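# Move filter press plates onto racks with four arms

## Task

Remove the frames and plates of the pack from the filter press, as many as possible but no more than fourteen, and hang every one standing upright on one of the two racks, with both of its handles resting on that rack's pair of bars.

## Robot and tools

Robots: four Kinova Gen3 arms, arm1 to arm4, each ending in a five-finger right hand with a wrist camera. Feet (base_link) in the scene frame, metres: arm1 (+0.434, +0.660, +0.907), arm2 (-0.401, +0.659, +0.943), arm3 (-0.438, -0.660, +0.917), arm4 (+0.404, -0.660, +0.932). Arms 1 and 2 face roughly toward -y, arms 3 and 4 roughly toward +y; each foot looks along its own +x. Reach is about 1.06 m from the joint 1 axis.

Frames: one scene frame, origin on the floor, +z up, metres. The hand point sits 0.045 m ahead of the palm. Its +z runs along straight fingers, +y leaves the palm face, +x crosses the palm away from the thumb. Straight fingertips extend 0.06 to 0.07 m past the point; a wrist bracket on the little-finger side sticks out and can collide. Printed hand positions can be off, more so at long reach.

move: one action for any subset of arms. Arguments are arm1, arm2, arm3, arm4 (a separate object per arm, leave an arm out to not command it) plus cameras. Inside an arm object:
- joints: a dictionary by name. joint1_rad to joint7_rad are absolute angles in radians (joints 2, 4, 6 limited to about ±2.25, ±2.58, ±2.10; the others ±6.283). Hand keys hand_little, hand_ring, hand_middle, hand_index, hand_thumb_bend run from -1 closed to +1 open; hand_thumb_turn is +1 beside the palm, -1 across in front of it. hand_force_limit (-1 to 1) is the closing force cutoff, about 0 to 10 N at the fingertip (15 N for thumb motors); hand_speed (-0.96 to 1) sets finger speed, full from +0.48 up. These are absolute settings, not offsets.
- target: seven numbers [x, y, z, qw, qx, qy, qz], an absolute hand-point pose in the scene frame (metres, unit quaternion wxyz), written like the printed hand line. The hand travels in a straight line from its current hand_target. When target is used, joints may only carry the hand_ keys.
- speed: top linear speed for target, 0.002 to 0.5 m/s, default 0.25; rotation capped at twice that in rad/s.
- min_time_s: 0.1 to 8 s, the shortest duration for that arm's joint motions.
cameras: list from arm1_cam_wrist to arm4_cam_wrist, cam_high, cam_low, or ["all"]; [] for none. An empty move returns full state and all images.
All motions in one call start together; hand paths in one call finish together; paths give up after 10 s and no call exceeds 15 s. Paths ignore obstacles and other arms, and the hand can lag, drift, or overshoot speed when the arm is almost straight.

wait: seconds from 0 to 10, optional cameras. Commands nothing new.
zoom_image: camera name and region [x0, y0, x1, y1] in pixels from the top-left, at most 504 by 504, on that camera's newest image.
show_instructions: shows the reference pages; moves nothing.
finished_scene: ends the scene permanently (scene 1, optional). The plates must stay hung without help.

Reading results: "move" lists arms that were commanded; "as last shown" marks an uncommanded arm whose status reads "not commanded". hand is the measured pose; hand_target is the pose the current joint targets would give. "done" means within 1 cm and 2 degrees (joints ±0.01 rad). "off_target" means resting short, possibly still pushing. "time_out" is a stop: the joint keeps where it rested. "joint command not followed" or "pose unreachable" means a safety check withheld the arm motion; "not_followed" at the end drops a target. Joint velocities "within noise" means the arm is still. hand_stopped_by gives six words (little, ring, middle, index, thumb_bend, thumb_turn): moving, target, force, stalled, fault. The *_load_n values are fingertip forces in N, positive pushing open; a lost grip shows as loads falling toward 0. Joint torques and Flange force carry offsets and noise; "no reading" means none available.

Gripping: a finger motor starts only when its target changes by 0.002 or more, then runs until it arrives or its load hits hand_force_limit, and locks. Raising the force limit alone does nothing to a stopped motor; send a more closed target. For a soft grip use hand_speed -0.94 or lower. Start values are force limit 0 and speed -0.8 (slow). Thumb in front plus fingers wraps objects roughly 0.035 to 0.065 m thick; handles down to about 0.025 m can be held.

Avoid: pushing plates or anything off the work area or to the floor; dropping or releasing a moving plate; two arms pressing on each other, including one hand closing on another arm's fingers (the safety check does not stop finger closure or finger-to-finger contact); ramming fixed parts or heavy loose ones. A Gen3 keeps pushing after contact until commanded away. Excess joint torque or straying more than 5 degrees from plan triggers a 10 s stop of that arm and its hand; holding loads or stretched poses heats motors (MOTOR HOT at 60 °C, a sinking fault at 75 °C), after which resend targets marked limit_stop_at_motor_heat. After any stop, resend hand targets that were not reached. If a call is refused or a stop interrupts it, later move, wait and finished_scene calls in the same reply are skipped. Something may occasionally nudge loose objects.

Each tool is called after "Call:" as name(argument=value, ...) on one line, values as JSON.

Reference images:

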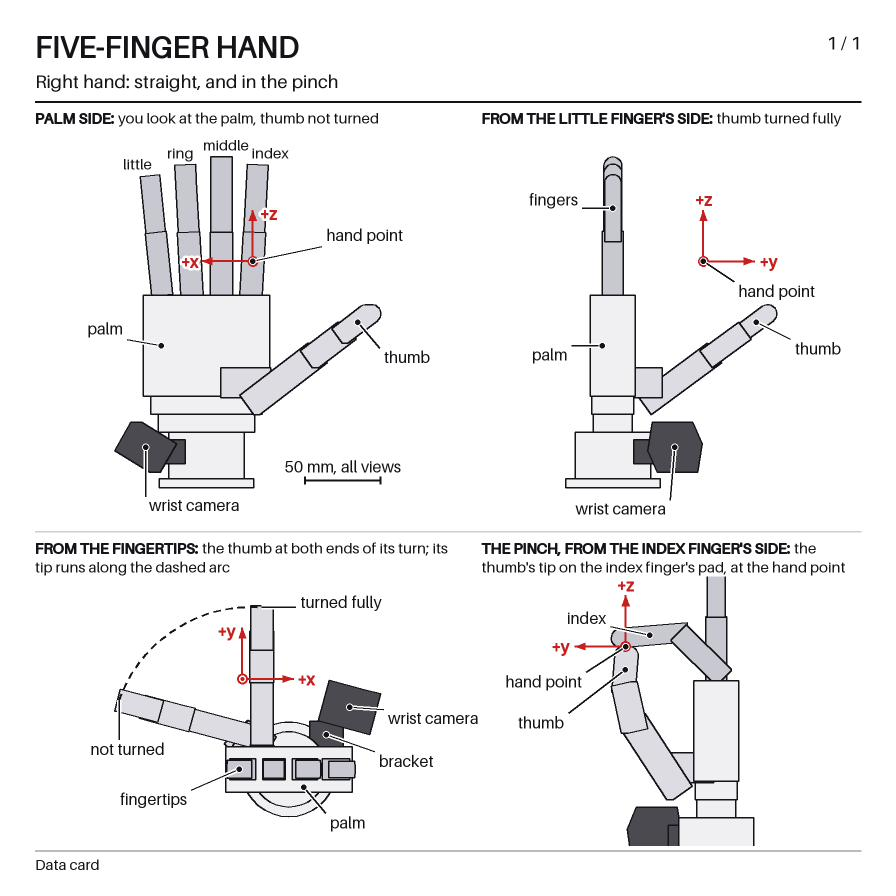

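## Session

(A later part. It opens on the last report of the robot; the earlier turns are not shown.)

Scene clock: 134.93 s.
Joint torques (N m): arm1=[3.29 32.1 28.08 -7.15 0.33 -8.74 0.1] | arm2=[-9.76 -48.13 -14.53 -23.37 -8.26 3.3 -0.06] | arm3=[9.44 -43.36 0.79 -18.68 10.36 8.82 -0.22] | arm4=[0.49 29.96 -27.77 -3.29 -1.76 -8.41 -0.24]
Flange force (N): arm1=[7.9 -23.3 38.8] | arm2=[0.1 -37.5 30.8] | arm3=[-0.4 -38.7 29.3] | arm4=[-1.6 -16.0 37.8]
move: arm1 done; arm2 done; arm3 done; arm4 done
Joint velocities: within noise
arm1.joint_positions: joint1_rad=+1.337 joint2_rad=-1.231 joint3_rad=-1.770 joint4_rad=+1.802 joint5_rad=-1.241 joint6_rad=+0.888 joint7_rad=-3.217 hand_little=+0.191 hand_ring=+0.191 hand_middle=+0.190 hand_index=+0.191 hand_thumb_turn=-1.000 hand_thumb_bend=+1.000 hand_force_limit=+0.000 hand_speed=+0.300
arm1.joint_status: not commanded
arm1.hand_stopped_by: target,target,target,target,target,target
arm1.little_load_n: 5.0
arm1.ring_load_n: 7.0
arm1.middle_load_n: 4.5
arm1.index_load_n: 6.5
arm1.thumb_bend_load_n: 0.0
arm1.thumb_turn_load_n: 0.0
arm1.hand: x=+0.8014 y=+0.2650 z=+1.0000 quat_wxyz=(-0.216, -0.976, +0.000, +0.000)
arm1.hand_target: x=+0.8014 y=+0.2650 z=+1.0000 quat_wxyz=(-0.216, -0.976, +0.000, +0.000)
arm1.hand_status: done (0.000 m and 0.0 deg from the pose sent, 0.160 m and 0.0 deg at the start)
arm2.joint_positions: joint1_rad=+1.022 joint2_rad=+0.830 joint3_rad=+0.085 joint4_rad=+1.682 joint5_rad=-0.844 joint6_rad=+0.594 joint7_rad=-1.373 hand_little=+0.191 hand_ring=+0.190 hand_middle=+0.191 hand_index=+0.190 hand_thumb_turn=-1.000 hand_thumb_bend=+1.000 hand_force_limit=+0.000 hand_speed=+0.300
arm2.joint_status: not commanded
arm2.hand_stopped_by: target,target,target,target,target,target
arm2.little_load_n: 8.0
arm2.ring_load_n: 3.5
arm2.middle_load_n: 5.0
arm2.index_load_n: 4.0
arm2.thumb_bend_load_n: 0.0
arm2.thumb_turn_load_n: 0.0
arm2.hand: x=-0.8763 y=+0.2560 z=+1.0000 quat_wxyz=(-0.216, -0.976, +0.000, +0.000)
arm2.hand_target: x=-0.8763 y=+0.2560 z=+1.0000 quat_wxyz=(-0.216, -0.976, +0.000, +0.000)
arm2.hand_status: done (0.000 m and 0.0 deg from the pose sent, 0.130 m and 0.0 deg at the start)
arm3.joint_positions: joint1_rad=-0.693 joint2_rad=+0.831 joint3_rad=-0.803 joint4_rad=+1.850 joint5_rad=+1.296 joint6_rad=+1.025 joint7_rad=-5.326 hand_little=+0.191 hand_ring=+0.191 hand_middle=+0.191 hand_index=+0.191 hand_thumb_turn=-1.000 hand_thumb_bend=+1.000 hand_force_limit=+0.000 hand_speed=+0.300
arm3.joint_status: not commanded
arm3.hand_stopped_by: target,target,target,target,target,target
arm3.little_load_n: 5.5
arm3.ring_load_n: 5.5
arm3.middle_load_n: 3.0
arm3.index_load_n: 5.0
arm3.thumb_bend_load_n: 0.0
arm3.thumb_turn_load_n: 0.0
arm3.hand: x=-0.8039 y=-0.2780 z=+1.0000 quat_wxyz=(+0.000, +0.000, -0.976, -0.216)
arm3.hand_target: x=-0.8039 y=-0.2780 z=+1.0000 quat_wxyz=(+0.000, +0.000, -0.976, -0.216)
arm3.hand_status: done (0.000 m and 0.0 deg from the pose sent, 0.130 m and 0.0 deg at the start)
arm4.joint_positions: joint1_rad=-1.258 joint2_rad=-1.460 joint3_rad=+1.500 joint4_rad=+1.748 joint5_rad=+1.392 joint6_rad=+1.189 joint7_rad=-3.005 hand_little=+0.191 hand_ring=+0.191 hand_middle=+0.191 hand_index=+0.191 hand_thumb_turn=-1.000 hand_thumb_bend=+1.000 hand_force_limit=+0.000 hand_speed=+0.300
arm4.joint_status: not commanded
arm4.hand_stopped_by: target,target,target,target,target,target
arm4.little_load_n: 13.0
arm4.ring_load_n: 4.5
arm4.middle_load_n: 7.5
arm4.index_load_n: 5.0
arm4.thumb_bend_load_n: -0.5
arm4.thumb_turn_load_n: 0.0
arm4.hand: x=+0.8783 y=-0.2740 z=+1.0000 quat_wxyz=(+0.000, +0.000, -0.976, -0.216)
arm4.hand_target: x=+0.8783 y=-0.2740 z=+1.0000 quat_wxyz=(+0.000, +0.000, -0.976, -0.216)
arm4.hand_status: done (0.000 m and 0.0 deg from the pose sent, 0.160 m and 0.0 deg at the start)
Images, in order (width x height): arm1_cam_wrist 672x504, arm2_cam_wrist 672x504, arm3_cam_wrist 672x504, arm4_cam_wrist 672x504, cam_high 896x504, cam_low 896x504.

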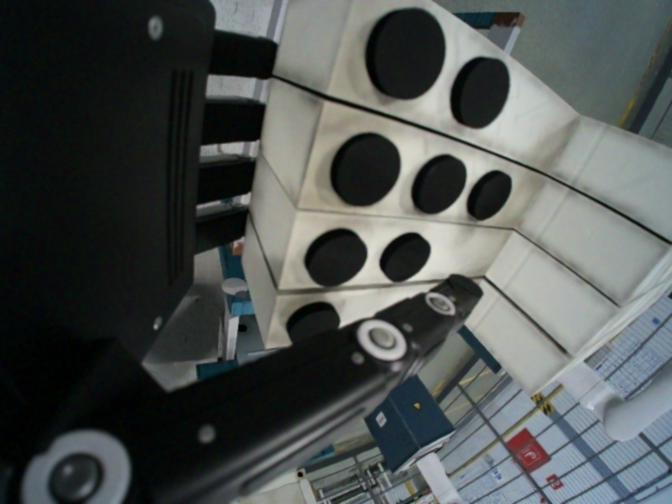

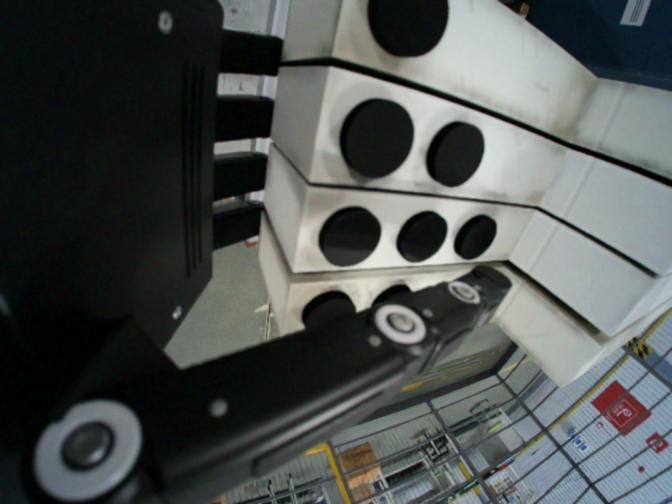

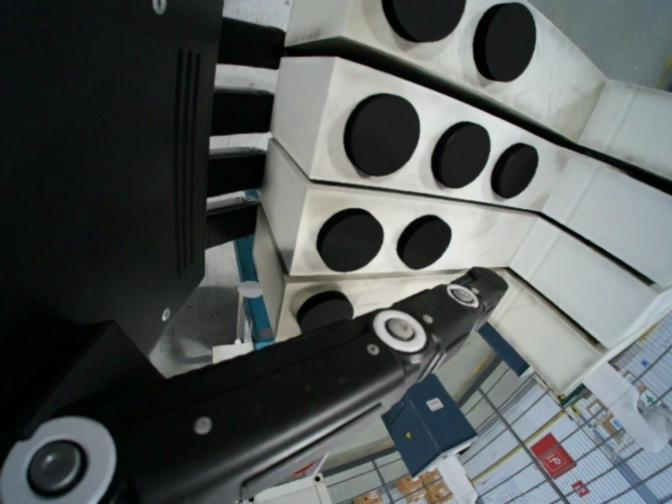

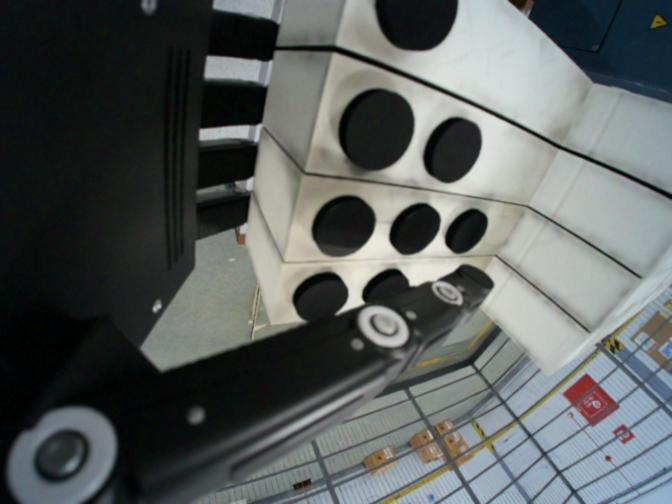

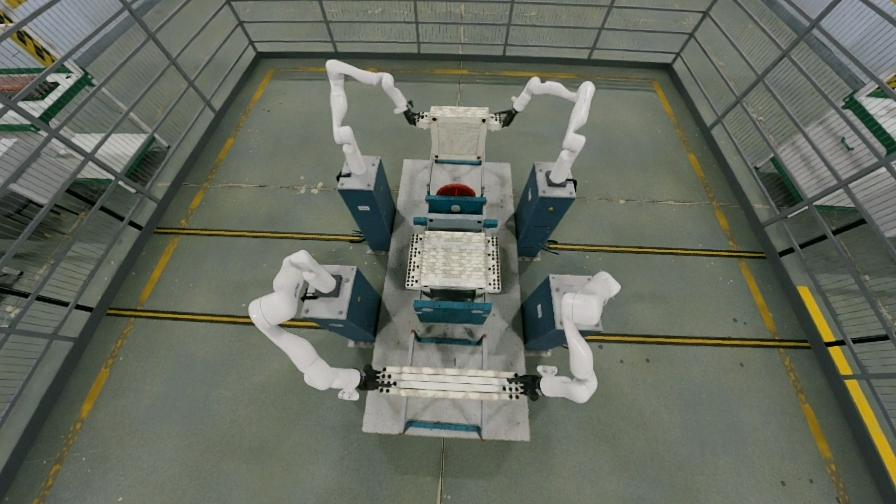

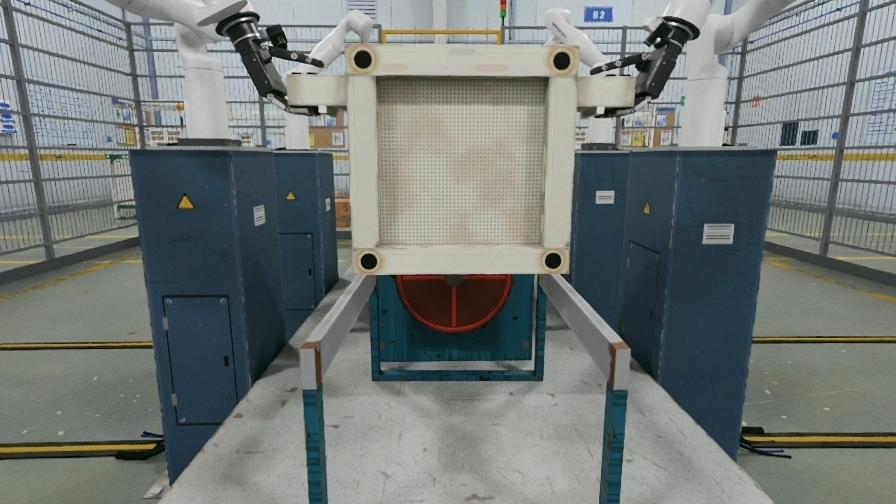

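Call:
move(arm1={"target": [0.8014, 0.265, 0.86, 0.2164, 0.9763, 0, 0], "speed": 0.12}, arm2={"target": [-0.8703, 0.268, 1.0, 0.2164, 0.9763, 0, 0], "speed": 0.03}, arm3={"target": [-0.8099, -0.266, 1.0, 0, 0, 0.9763, 0.2164], "speed": 0.03}, arm4={"target": [0.8783, -0.274, 0.86, 0, 0, 0.9763, 0.2164], "speed": 0.12}, cameras=["arm1_cam_wrist", "arm2_cam_wrist", "arm3_cam_wrist", "arm4_cam_wrist", "cam_high", "cam_low"])

Call:
zoom_image(camera="cam_high", region=[360, 320, 460, 440])

Call:
zoom_image(camera="cam_high", region=[440, 320, 540, 440])

Call:
zoom_image(camera="cam_low", region=[280, 180, 660, 400])

Scene clock: 162.60 s.
Joint torques (N m): arm1=[2.36 34.26 27.49 0.17 -0.38 -8.16 0.15] | arm2=[-9.69 -47.18 -14.86 -23.04 -8.08 3.7 0.01] | arm3=[9.79 -44.33 0.77 -19.33 10.79 8.46 -0.15] | arm4=[1.56 30.4 -27.06 4.18 -1.64 -7.82 -0.29]
Flange force (N): arm1=[7.8 -21.7 42.4] | arm2=[0.5 -37.7 30.6] | arm3=[-0.1 -39.2 29.1] | arm4=[-2.0 -13.7 39.5]
move: arm1 done; arm2 done; arm3 done; arm4 done
Joint velocities: within noise
arm1.joint_positions: joint1_rad=+1.387 joint2_rad=-1.438 joint3_rad=-2.001 joint4_rad=+1.808 joint5_rad=-1.555 joint6_rad=+0.701 joint7_rad=-3.096 hand_little=+0.191 hand_ring=+0.191 hand_middle=+0.190 hand_index=+0.191 hand_thumb_turn=-1.000 hand_thumb_bend=+1.000 hand_force_limit=+0.000 hand_speed=+0.300
arm1.joint_status: not commanded
arm1.hand_stopped_by: target,target,target,target,target,target
arm1.little_load_n: 5.0
arm1.ring_load_n: 7.0
arm1.middle_load_n: 4.5
arm1.index_load_n: 6.5
arm1.thumb_bend_load_n: -0.5
arm1.thumb_turn_load_n: 0.0
arm1.hand: x=+0.8014 y=+0.2650 z=+0.8600 quat_wxyz=(-0.216, -0.976, +0.000, +0.000)
arm1.hand_target: x=+0.8014 y=+0.2650 z=+0.8600 quat_wxyz=(-0.216, -0.976, +0.000, +0.000)
arm1.hand_status: done (0.000 m and 0.0 deg from the pose sent, 0.140 m and 0.0 deg at the start)
arm2.joint_positions: joint1_rad=+1.046 joint2_rad=+0.814 joint3_rad=+0.071 joint4_rad=+1.721 joint5_rad=-0.853 joint6_rad=+0.578 joint7_rad=-1.340 hand_little=+0.191 hand_ring=+0.190 hand_middle=+0.191 hand_index=+0.190 hand_thumb_turn=-1.000 hand_thumb_bend=+1.000 hand_force_limit=+0.000 hand_speed=+0.300
arm2.joint_status: not commanded
arm2.hand_stopped_by: target,target,target,target,target,target
arm2.little_load_n: 8.0
arm2.ring_load_n: 3.5
arm2.middle_load_n: 5.0
arm2.index_load_n: 4.0
arm2.thumb_bend_load_n: 0.0
arm2.thumb_turn_load_n: 0.0
arm2.hand: x=-0.8703 y=+0.2680 z=+1.0000 quat_wxyz=(-0.216, -0.976, +0.000, +0.000)
arm2.hand_target: x=-0.8703 y=+0.2680 z=+1.0000 quat_wxyz=(-0.216, -0.976, +0.000, +0.000)
arm2.hand_status: done (0.000 m and 0.0 deg from the pose sent, 0.013 m and 0.0 deg at the start)
arm3.joint_positions: joint1_rad=-0.683 joint2_rad=+0.845 joint3_rad=-0.799 joint4_rad=+1.812 joint5_rad=+1.293 joint6_rad=+1.028 joint7_rad=-5.287 hand_little=+0.191 hand_ring=+0.191 hand_middle=+0.191 hand_index=+0.191 hand_thumb_turn=-1.000 hand_thumb_bend=+1.000 hand_force_limit=+0.000 hand_speed=+0.300
arm3.joint_status: not commanded
arm3.hand_stopped_by: target,target,target,target,target,target
arm3.little_load_n: 5.5
arm3.ring_load_n: 6.0
arm3.middle_load_n: 3.0
arm3.index_load_n: 5.0
arm3.thumb_bend_load_n: 0.0
arm3.thumb_turn_load_n: 0.0
arm3.hand: x=-0.8099 y=-0.2660 z=+1.0000 quat_wxyz=(+0.000, +0.000, -0.976, -0.216)
arm3.hand_target: x=-0.8099 y=-0.2660 z=+1.0000 quat_wxyz=(+0.000, +0.000, -0.976, -0.216)
arm3.hand_status: done (0.000 m and 0.0 deg from the pose sent, 0.013 m and 0.0 deg at the start)
arm4.joint_positions: joint1_rad=-1.265 joint2_rad=-1.684 joint3_rad=+1.687 joint4_rad=+1.726 joint5_rad=+1.635 joint6_rad=+1.043 joint7_rad=-2.985 hand_little=+0.191 hand_ring=+0.191 hand_middle=+0.191 hand_index=+0.191 hand_thumb_turn=-1.000 hand_thumb_bend=+1.000 hand_force_limit=+0.000 hand_speed=+0.300
arm4.joint_status: not commanded
arm4.hand_stopped_by: target,target,target,target,target,target
arm4.little_load_n: 13.0
arm4.ring_load_n: 4.5
arm4.middle_load_n: 7.5
arm4.index_load_n: 5.0
arm4.thumb_bend_load_n: -0.5
arm4.thumb_turn_load_n: 0.0
arm4.hand: x=+0.8783 y=-0.2740 z=+0.8600 quat_wxyz=(+0.000, +0.000, -0.976, -0.216)
arm4.hand_target: x=+0.8783 y=-0.2740 z=+0.8600 quat_wxyz=(+0.000, +0.000, -0.976, -0.216)
arm4.hand_status: done (0.000 m and 0.0 deg from the pose sent, 0.140 m and 0.0 deg at the start)
Images, in order (width x height): arm1_cam_wrist 672x504, arm2_cam_wrist 672x504, arm3_cam_wrist 672x504, arm4_cam_wrist 672x504, cam_high 896x504, cam_low 896x504.

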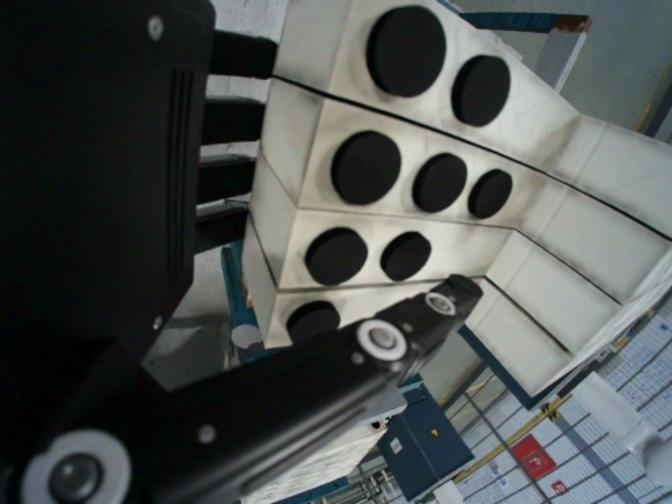

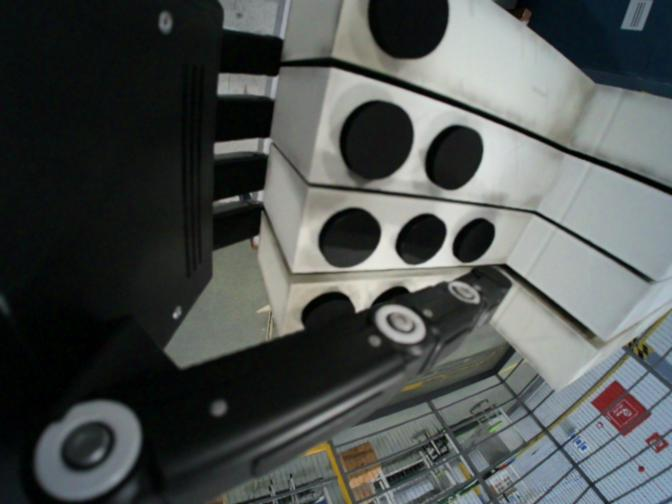

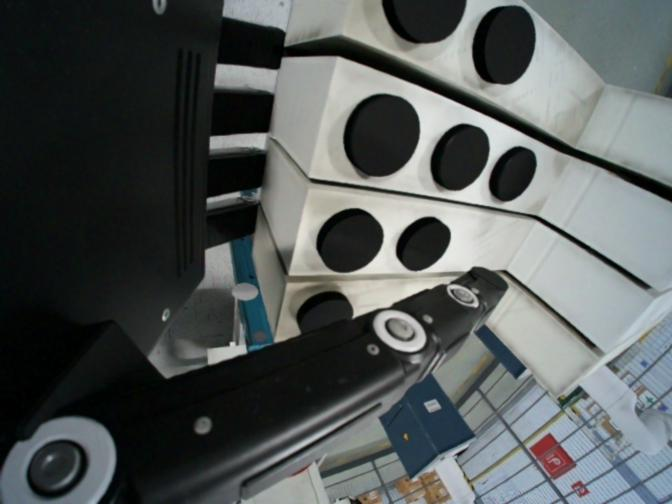

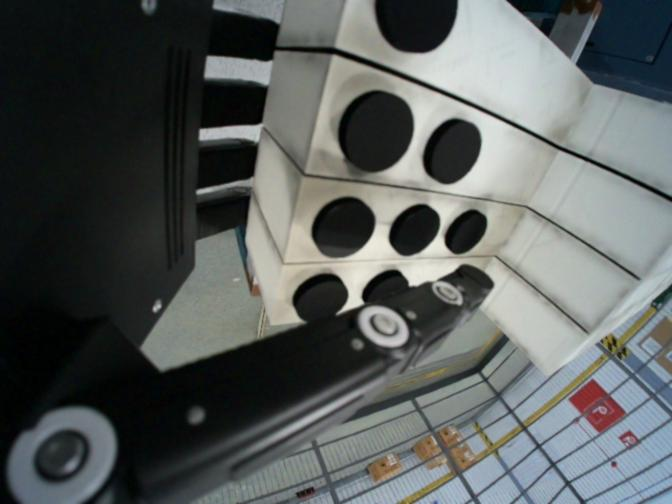

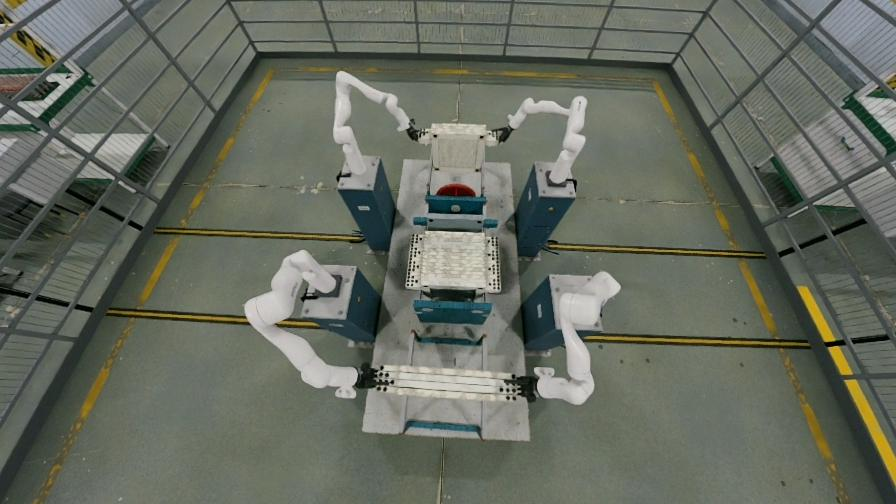

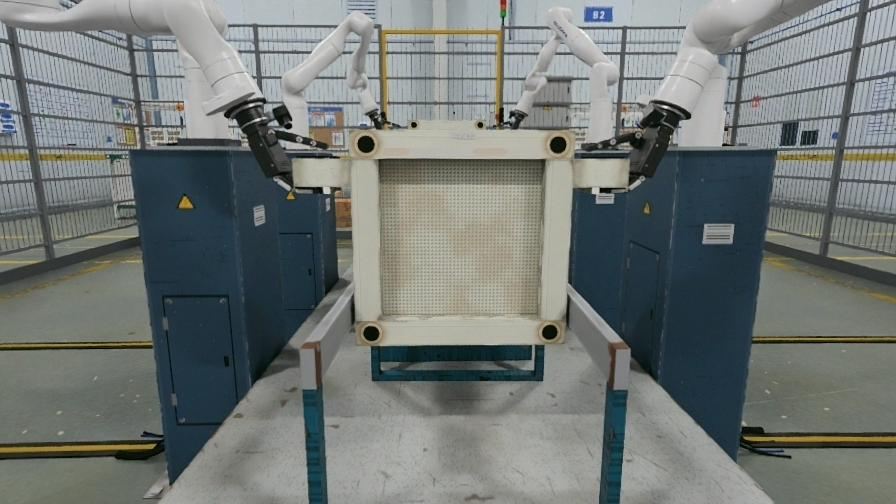

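Scaled by 4.200 from the camera's image (finer frame: 1280x720).

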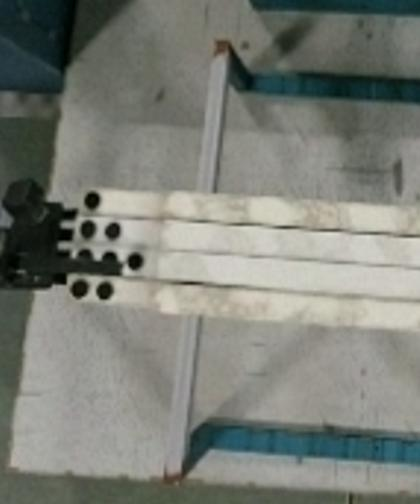

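Scaled by 4.200 from the camera's image (finer frame: 1280x720).

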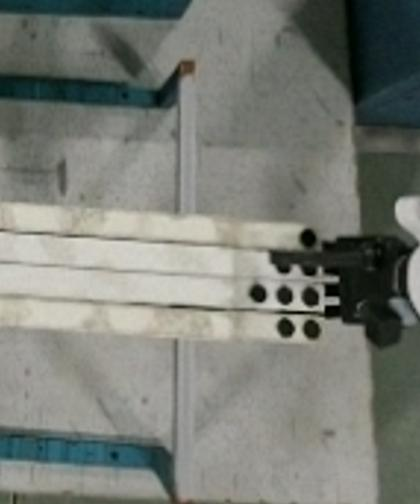

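Scaled by 1.326 from the camera's image (finer frame: 1280x720).

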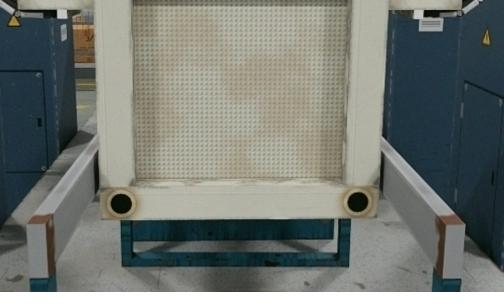

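Call:
move(arm1={"target": [0.8014, 0.265, 0.70, 0.2164, 0.9763, 0, 0], "speed": 0.15}, arm4={"target": [0.8783, -0.274, 0.70, 0, 0, 0.9763, 0.2164], "speed": 0.15}, arm2={"target": [-0.8703, 0.268, 0.93, 0.2164, 0.9763, 0, 0], "speed": 0.066}, arm3={"target": [-0.8099, -0.266, 0.93, 0, 0, 0.9763, 0.2164], "speed": 0.066}, cameras=["cam_high", "cam_low"])

Scene clock: 167.87 s.
Joint torques (N m): arm1=[1.55 35.44 25.28 6.74 -0.6 -7.49 0.09] | arm2=[-11.03 -44.64 -19.06 -19.91 -6.13 5.55 -0.14] | arm3=[8.05 -38.74 1.05 -13.89 7.2 8.29 -0.02] | arm4=[2.41 30.87 -24.1 10.69 -2.2 -7.04 -0.23]
Flange force (N): arm1=[4.1 -20.3 45.4] | arm2=[-0.7 -37.4 22.3] | arm3=[0.4 -29.7 19.6] | arm4=[-2.5 -11.7 41.6]
move: arm1 done; arm2 done; arm3 done; arm4 done
Joint velocities: within noise
arm1.joint_positions: joint1_rad=+1.432 joint2_rad=-1.725 joint3_rad=-2.180 joint4_rad=+1.632 joint5_rad=-1.840 joint6_rad=+0.561 joint7_rad=-3.055 hand_little=+0.191 hand_ring=+0.191 hand_middle=+0.190 hand_index=+0.191 hand_thumb_turn=-1.000 hand_thumb_bend=+1.000 hand_force_limit=+0.000 hand_speed=+0.300
arm1.joint_status: not commanded
arm1.hand_stopped_by: target,target,target,target,target,target
arm1.little_load_n: 5.0
arm1.ring_load_n: 6.5
arm1.middle_load_n: 4.5
arm1.index_load_n: 6.5
arm1.thumb_bend_load_n: 0.0
arm1.thumb_turn_load_n: 0.0
arm1.hand: x=+0.8014 y=+0.2650 z=+0.7000 quat_wxyz=(-0.216, -0.976, +0.000, +0.000)
arm1.hand_target: x=+0.8014 y=+0.2650 z=+0.7000 quat_wxyz=(-0.216, -0.976, +0.000, +0.000)
arm1.hand_status: done (0.000 m and 0.0 deg from the pose sent, 0.160 m and 0.0 deg at the start)
arm2.joint_positions: joint1_rad=+1.114 joint2_rad=+0.956 joint3_rad=-0.033 joint4_rad=+1.720 joint5_rad=-0.936 joint6_rad=+0.437 joint7_rad=-1.200 hand_little=+0.191 hand_ring=+0.190 hand_middle=+0.190 hand_index=+0.190 hand_thumb_turn=-1.000 hand_thumb_bend=+1.000 hand_force_limit=+0.000 hand_speed=+0.300
arm2.joint_status: not commanded
arm2.hand_stopped_by: target,target,target,target,target,target
arm2.little_load_n: 8.0
arm2.ring_load_n: 3.5
arm2.middle_load_n: 3.0
arm2.index_load_n: 4.5
arm2.thumb_bend_load_n: 0.0
arm2.thumb_turn_load_n: 0.0
arm2.hand: x=-0.8704 y=+0.2680 z=+0.9301 quat_wxyz=(-0.216, -0.976, +0.000, +0.000)
arm2.hand_target: x=-0.8703 y=+0.2680 z=+0.9300 quat_wxyz=(-0.216, -0.976, +0.000, +0.000)
arm2.hand_status: done (0.000 m and 0.0 deg from the pose sent, 0.070 m and 0.0 deg at the start)
arm3.joint_positions: joint1_rad=-0.729 joint2_rad=+0.979 joint3_rad=-0.721 joint4_rad=+1.830 joint5_rad=+1.454 joint6_rad=+0.969 joint7_rad=-5.443 hand_little=+0.191 hand_ring=+0.190 hand_middle=+0.191 hand_index=+0.191 hand_thumb_turn=-1.000 hand_thumb_bend=+1.000 hand_force_limit=+0.000 hand_speed=+0.300
arm3.joint_status: not commanded
arm3.hand_stopped_by: target,target,target,target,target,target
arm3.little_load_n: 5.5
arm3.ring_load_n: 0.0
arm3.middle_load_n: 3.0
arm3.index_load_n: 5.5
arm3.thumb_bend_load_n: 0.0
arm3.thumb_turn_load_n: 0.0
arm3.hand: x=-0.8099 y=-0.2660 z=+0.9300 quat_wxyz=(+0.000, +0.000, -0.976, -0.216)
arm3.hand_target: x=-0.8099 y=-0.2660 z=+0.9300 quat_wxyz=(+0.000, +0.000, -0.976, -0.216)
arm3.hand_status: done (0.000 m and 0.0 deg from the pose sent, 0.070 m and 0.0 deg at the start)
arm4.joint_positions: joint1_rad=-1.288 joint2_rad=-1.943 joint3_rad=+1.848 joint4_rad=+1.518 joint5_rad=+1.818 joint6_rad=+0.871 joint7_rad=-2.854 hand_little=+0.191 hand_ring=+0.191 hand_middle=+0.191 hand_index=+0.191 hand_thumb_turn=-1.000 hand_thumb_bend=+1.000 hand_force_limit=+0.000 hand_speed=+0.300
arm4.joint_status: not commanded
arm4.hand_stopped_by: target,target,target,target,target,target
arm4.little_load_n: 12.5
arm4.ring_load_n: 4.5
arm4.middle_load_n: 7.5
arm4.index_load_n: 5.0
arm4.thumb_bend_load_n: 0.0
arm4.thumb_turn_load_n: 0.0
arm4.hand: x=+0.8783 y=-0.2740 z=+0.7000 quat_wxyz=(+0.000, +0.000, -0.976, -0.216)
arm4.hand_target: x=+0.8783 y=-0.2740 z=+0.7000 quat_wxyz=(+0.000, +0.000, -0.976, -0.216)
arm4.hand_status: done (0.000 m and 0.0 deg from the pose sent, 0.160 m and 0.0 deg at the start)
Images, in order (width x height): cam_high 896x504, cam_low 896x504.

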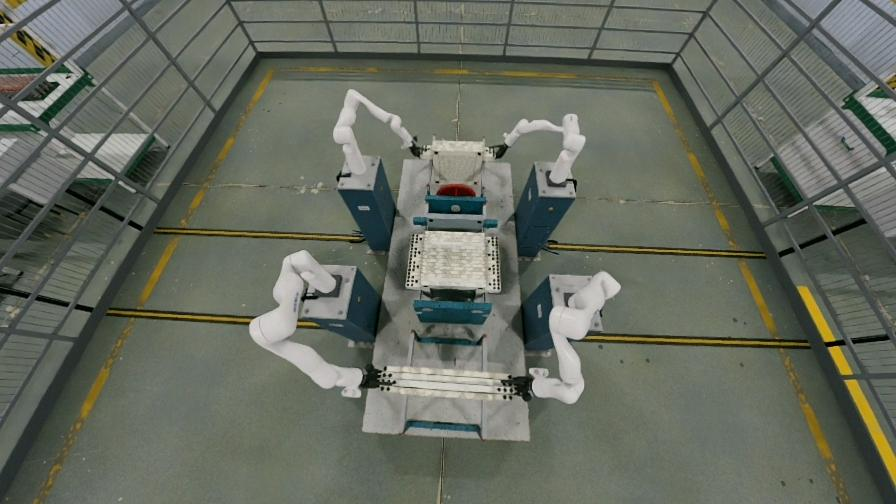

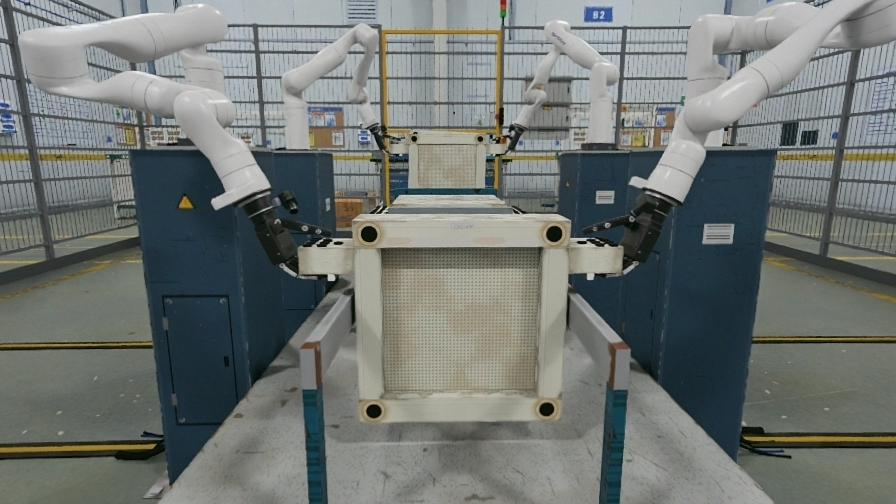

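Call:
zoom_image(camera="cam_low", region=[260, 190, 660, 440])

Call:
zoom_image(camera="cam_high", region=[400, 120, 520, 200])

Call:
zoom_image(camera="cam_high", region=[360, 320, 540, 440])

Scaled by 1.260 from the camera's image (finer frame: 1280x720).

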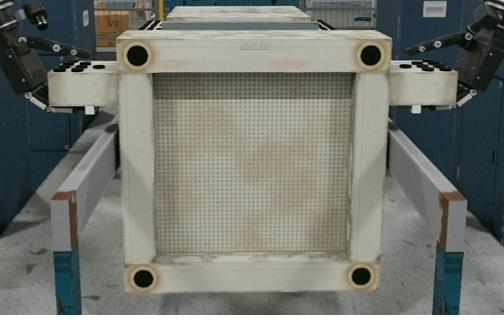

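Scaled by 4.200 from the camera's image (finer frame: 1280x720).

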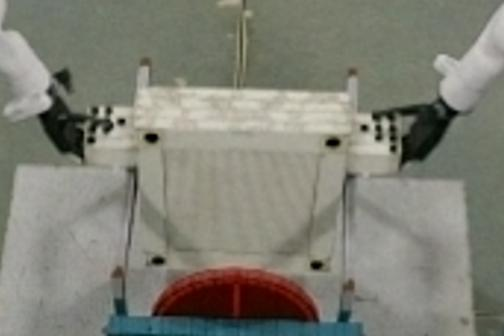

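Scaled by 2.800 from the camera's image (finer frame: 1280x720).

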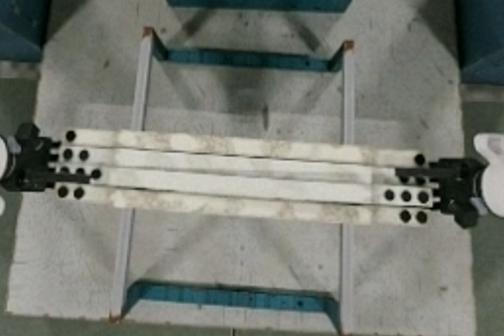

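Call:
move(arm1={"target": [0.8014, 0.265, 0.66, 0.2164, 0.9763, 0, 0], "speed": 0.05}, arm4={"target": [0.8783, -0.274, 0.66, 0, 0, 0.9763, 0.2164], "speed": 0.05}, arm2={"target": [-0.8703, 0.268, 0.89, 0.2164, 0.9763, 0, 0], "speed": 0.05}, arm3={"target": [-0.8099, -0.266, 0.89, 0, 0, 0.9763, 0.2164], "speed": 0.05}, cameras=["cam_high", "cam_low"])

Call:
zoom_image(camera="cam_low", region=[280, 220, 380, 400])

Call:
zoom_image(camera="cam_high", region=[360, 320, 540, 440])

Scene clock: 170.53 s.
Joint torques (N m): arm1=[1.11 35.82 24.16 7.61 -0.46 -7.23 0.09] | arm2=[-10.19 -44.52 -20.15 -17.74 -4.63 6.36 0.01] | arm3=[7.11 -38.81 0.52 -12.34 6.07 8.4 -0.04] | arm4=[2.87 31.26 -22.85 11.42 -2.35 -6.67 -0.2]
Flange force (N): arm1=[3.0 -19.6 46.2] | arm2=[-2.0 -34.8 23.0] | arm3=[0.5 -27.1 20.2] | arm4=[-2.4 -10.8 42.4]
move: arm1 done; arm2 done; arm3 done; arm4 done
Joint velocities: within noise
arm1.joint_positions: joint1_rad=+1.443 joint2_rad=-1.799 joint3_rad=-2.211 joint4_rad=+1.558 joint5_rad=-1.874 joint6_rad=+0.524 joint7_rad=-3.078 hand_little=+0.191 hand_ring=+0.191 hand_middle=+0.190 hand_index=+0.191 hand_thumb_turn=-1.000 hand_thumb_bend=+1.000 hand_force_limit=+0.000 hand_speed=+0.300
arm1.joint_status: not commanded
arm1.hand_stopped_by: target,target,target,target,target,target
arm1.little_load_n: 5.0
arm1.ring_load_n: 7.0
arm1.middle_load_n: 4.5
arm1.index_load_n: 6.0
arm1.thumb_bend_load_n: 0.0
arm1.thumb_turn_load_n: 0.0
arm1.hand: x=+0.8014 y=+0.2650 z=+0.6600 quat_wxyz=(-0.216, -0.976, +0.000, +0.000)
arm1.hand_target: x=+0.8014 y=+0.2650 z=+0.6600 quat_wxyz=(-0.216, -0.976, +0.000, +0.000)
arm1.hand_status: done (0.000 m and 0.0 deg from the pose sent, 0.040 m and 0.0 deg at the start)
arm2.joint_positions: joint1_rad=+1.155 joint2_rad=+1.044 joint3_rad=-0.096 joint4_rad=+1.702 joint5_rad=-0.971 joint6_rad=+0.360 joint7_rad=-1.125 hand_little=+0.191 hand_ring=+0.190 hand_middle=+0.190 hand_index=+0.190 hand_thumb_turn=-1.000 hand_thumb_bend=+1.000 hand_force_limit=+0.000 hand_speed=+0.300
arm2.joint_status: not commanded
arm2.hand_stopped_by: target,target,target,target,target,target
arm2.little_load_n: 8.0
arm2.ring_load_n: 3.0
arm2.middle_load_n: 3.0
arm2.index_load_n: 4.0
arm2.thumb_bend_load_n: 0.0
arm2.thumb_turn_load_n: 0.0
arm2.hand: x=-0.8704 y=+0.2680 z=+0.8900 quat_wxyz=(-0.216, -0.976, +0.000, +0.000)
arm2.hand_target: x=-0.8703 y=+0.2680 z=+0.8900 quat_wxyz=(-0.216, -0.976, +0.000, +0.000)
arm2.hand_status: done (0.000 m and 0.0 deg from the pose sent, 0.040 m and 0.0 deg at the start)
arm3.joint_positions: joint1_rad=-0.752 joint2_rad=+1.061 joint3_rad=-0.680 joint4_rad=+1.822 joint5_rad=+1.545 joint6_rad=+0.946 joint7_rad=-5.524 hand_little=+0.191 hand_ring=+0.190 hand_middle=+0.191 hand_index=+0.191 hand_thumb_turn=-1.000 hand_thumb_bend=+1.000 hand_force_limit=+0.000 hand_speed=+0.300
arm3.joint_status: not commanded
arm3.hand_stopped_by: target,target,target,target,target,target
arm3.little_load_n: 5.5
arm3.ring_load_n: 0.0
arm3.middle_load_n: 3.0
arm3.index_load_n: 5.0
arm3.thumb_bend_load_n: 0.0
arm3.thumb_turn_load_n: 0.0
arm3.hand: x=-0.8099 y=-0.2660 z=+0.8900 quat_wxyz=(+0.000, +0.000, -0.976, -0.216)
arm3.hand_target: x=-0.8099 y=-0.2660 z=+0.8900 quat_wxyz=(+0.000, +0.000, -0.976, -0.216)
arm3.hand_status: done (0.000 m and 0.0 deg from the pose sent, 0.040 m and 0.0 deg at the start)
arm4.joint_positions: joint1_rad=-1.301 joint2_rad=-2.006 joint3_rad=+1.873 joint4_rad=+1.436 joint5_rad=+1.834 joint6_rad=+0.823 joint7_rad=-2.797 hand_little=+0.191 hand_ring=+0.191 hand_middle=+0.191 hand_index=+0.191 hand_thumb_turn=-1.000 hand_thumb_bend=+1.000 hand_force_limit=+0.000 hand_speed=+0.300
arm4.joint_status: not commanded
arm4.hand_stopped_by: target,target,target,target,target,target
arm4.little_load_n: 12.0
arm4.ring_load_n: 4.5
arm4.middle_load_n: 7.0
arm4.index_load_n: 4.5
arm4.thumb_bend_load_n: 0.0
arm4.thumb_turn_load_n: 0.0
arm4.hand: x=+0.8783 y=-0.2740 z=+0.6600 quat_wxyz=(+0.000, +0.000, -0.976, -0.216)
arm4.hand_target: x=+0.8783 y=-0.2740 z=+0.6600 quat_wxyz=(+0.000, +0.000, -0.976, -0.216)
arm4.hand_status: done (0.000 m and 0.0 deg from the pose sent, 0.040 m and 0.0 deg at the start)
Images, in order (width x height): cam_high 896x504, cam_low 896x504.

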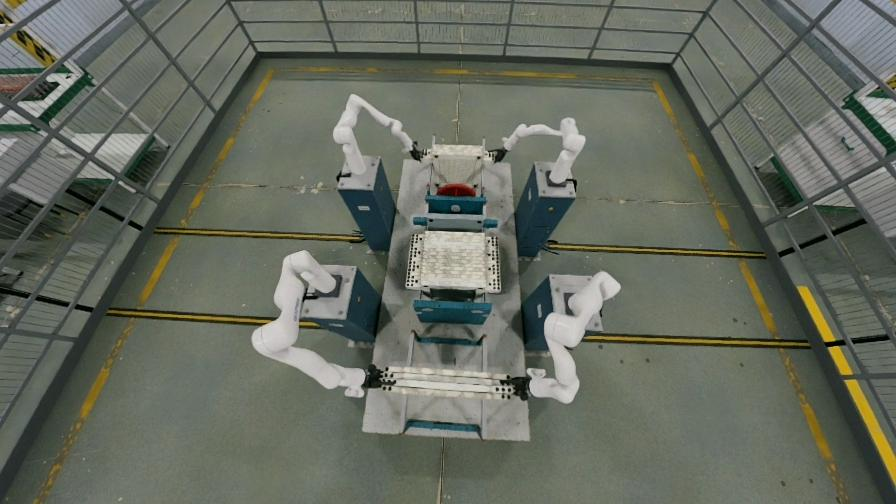

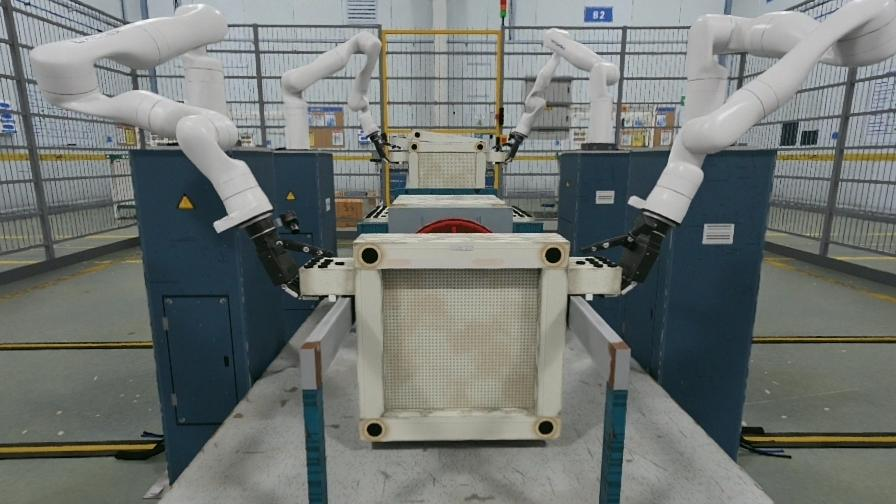

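Scaled by 2.800 from the camera's image (finer frame: 1280x720).

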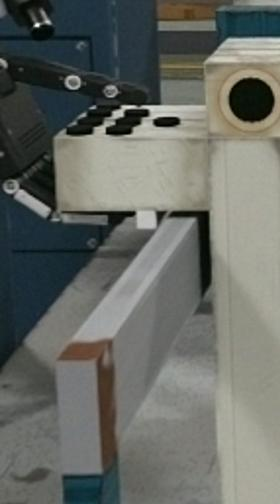

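Scaled by 2.800 from the camera's image (finer frame: 1280x720).

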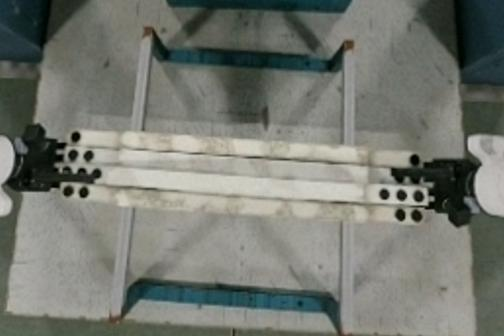

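Call:
zoom_image(camera="cam_low", region=[310, 270, 370, 320])

Call:
zoom_image(camera="cam_low", region=[560, 270, 620, 320])

Call:
zoom_image(camera="cam_low", region=[370, 110, 530, 220])

Scaled by 8.400 from the camera's image (finer frame: 1280x720).

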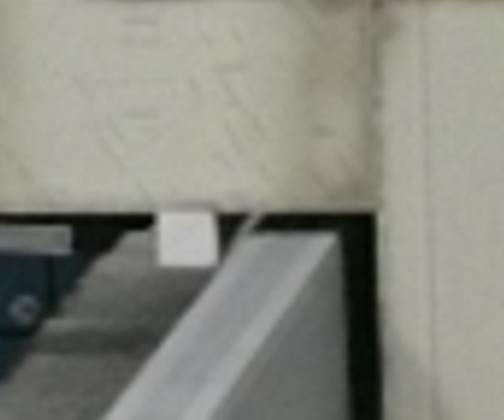

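Scaled by 8.400 from the camera's image (finer frame: 1280x720).

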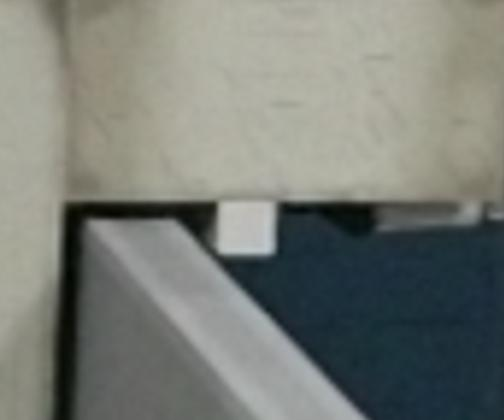

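Scaled by 3.150 from the camera's image (finer frame: 1280x720).

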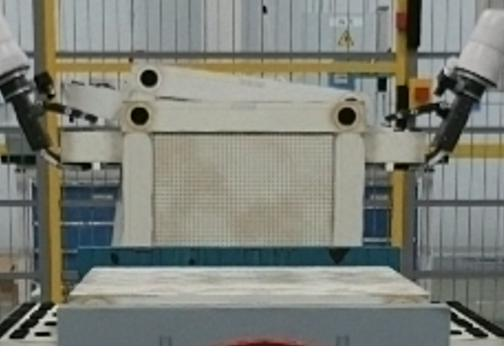

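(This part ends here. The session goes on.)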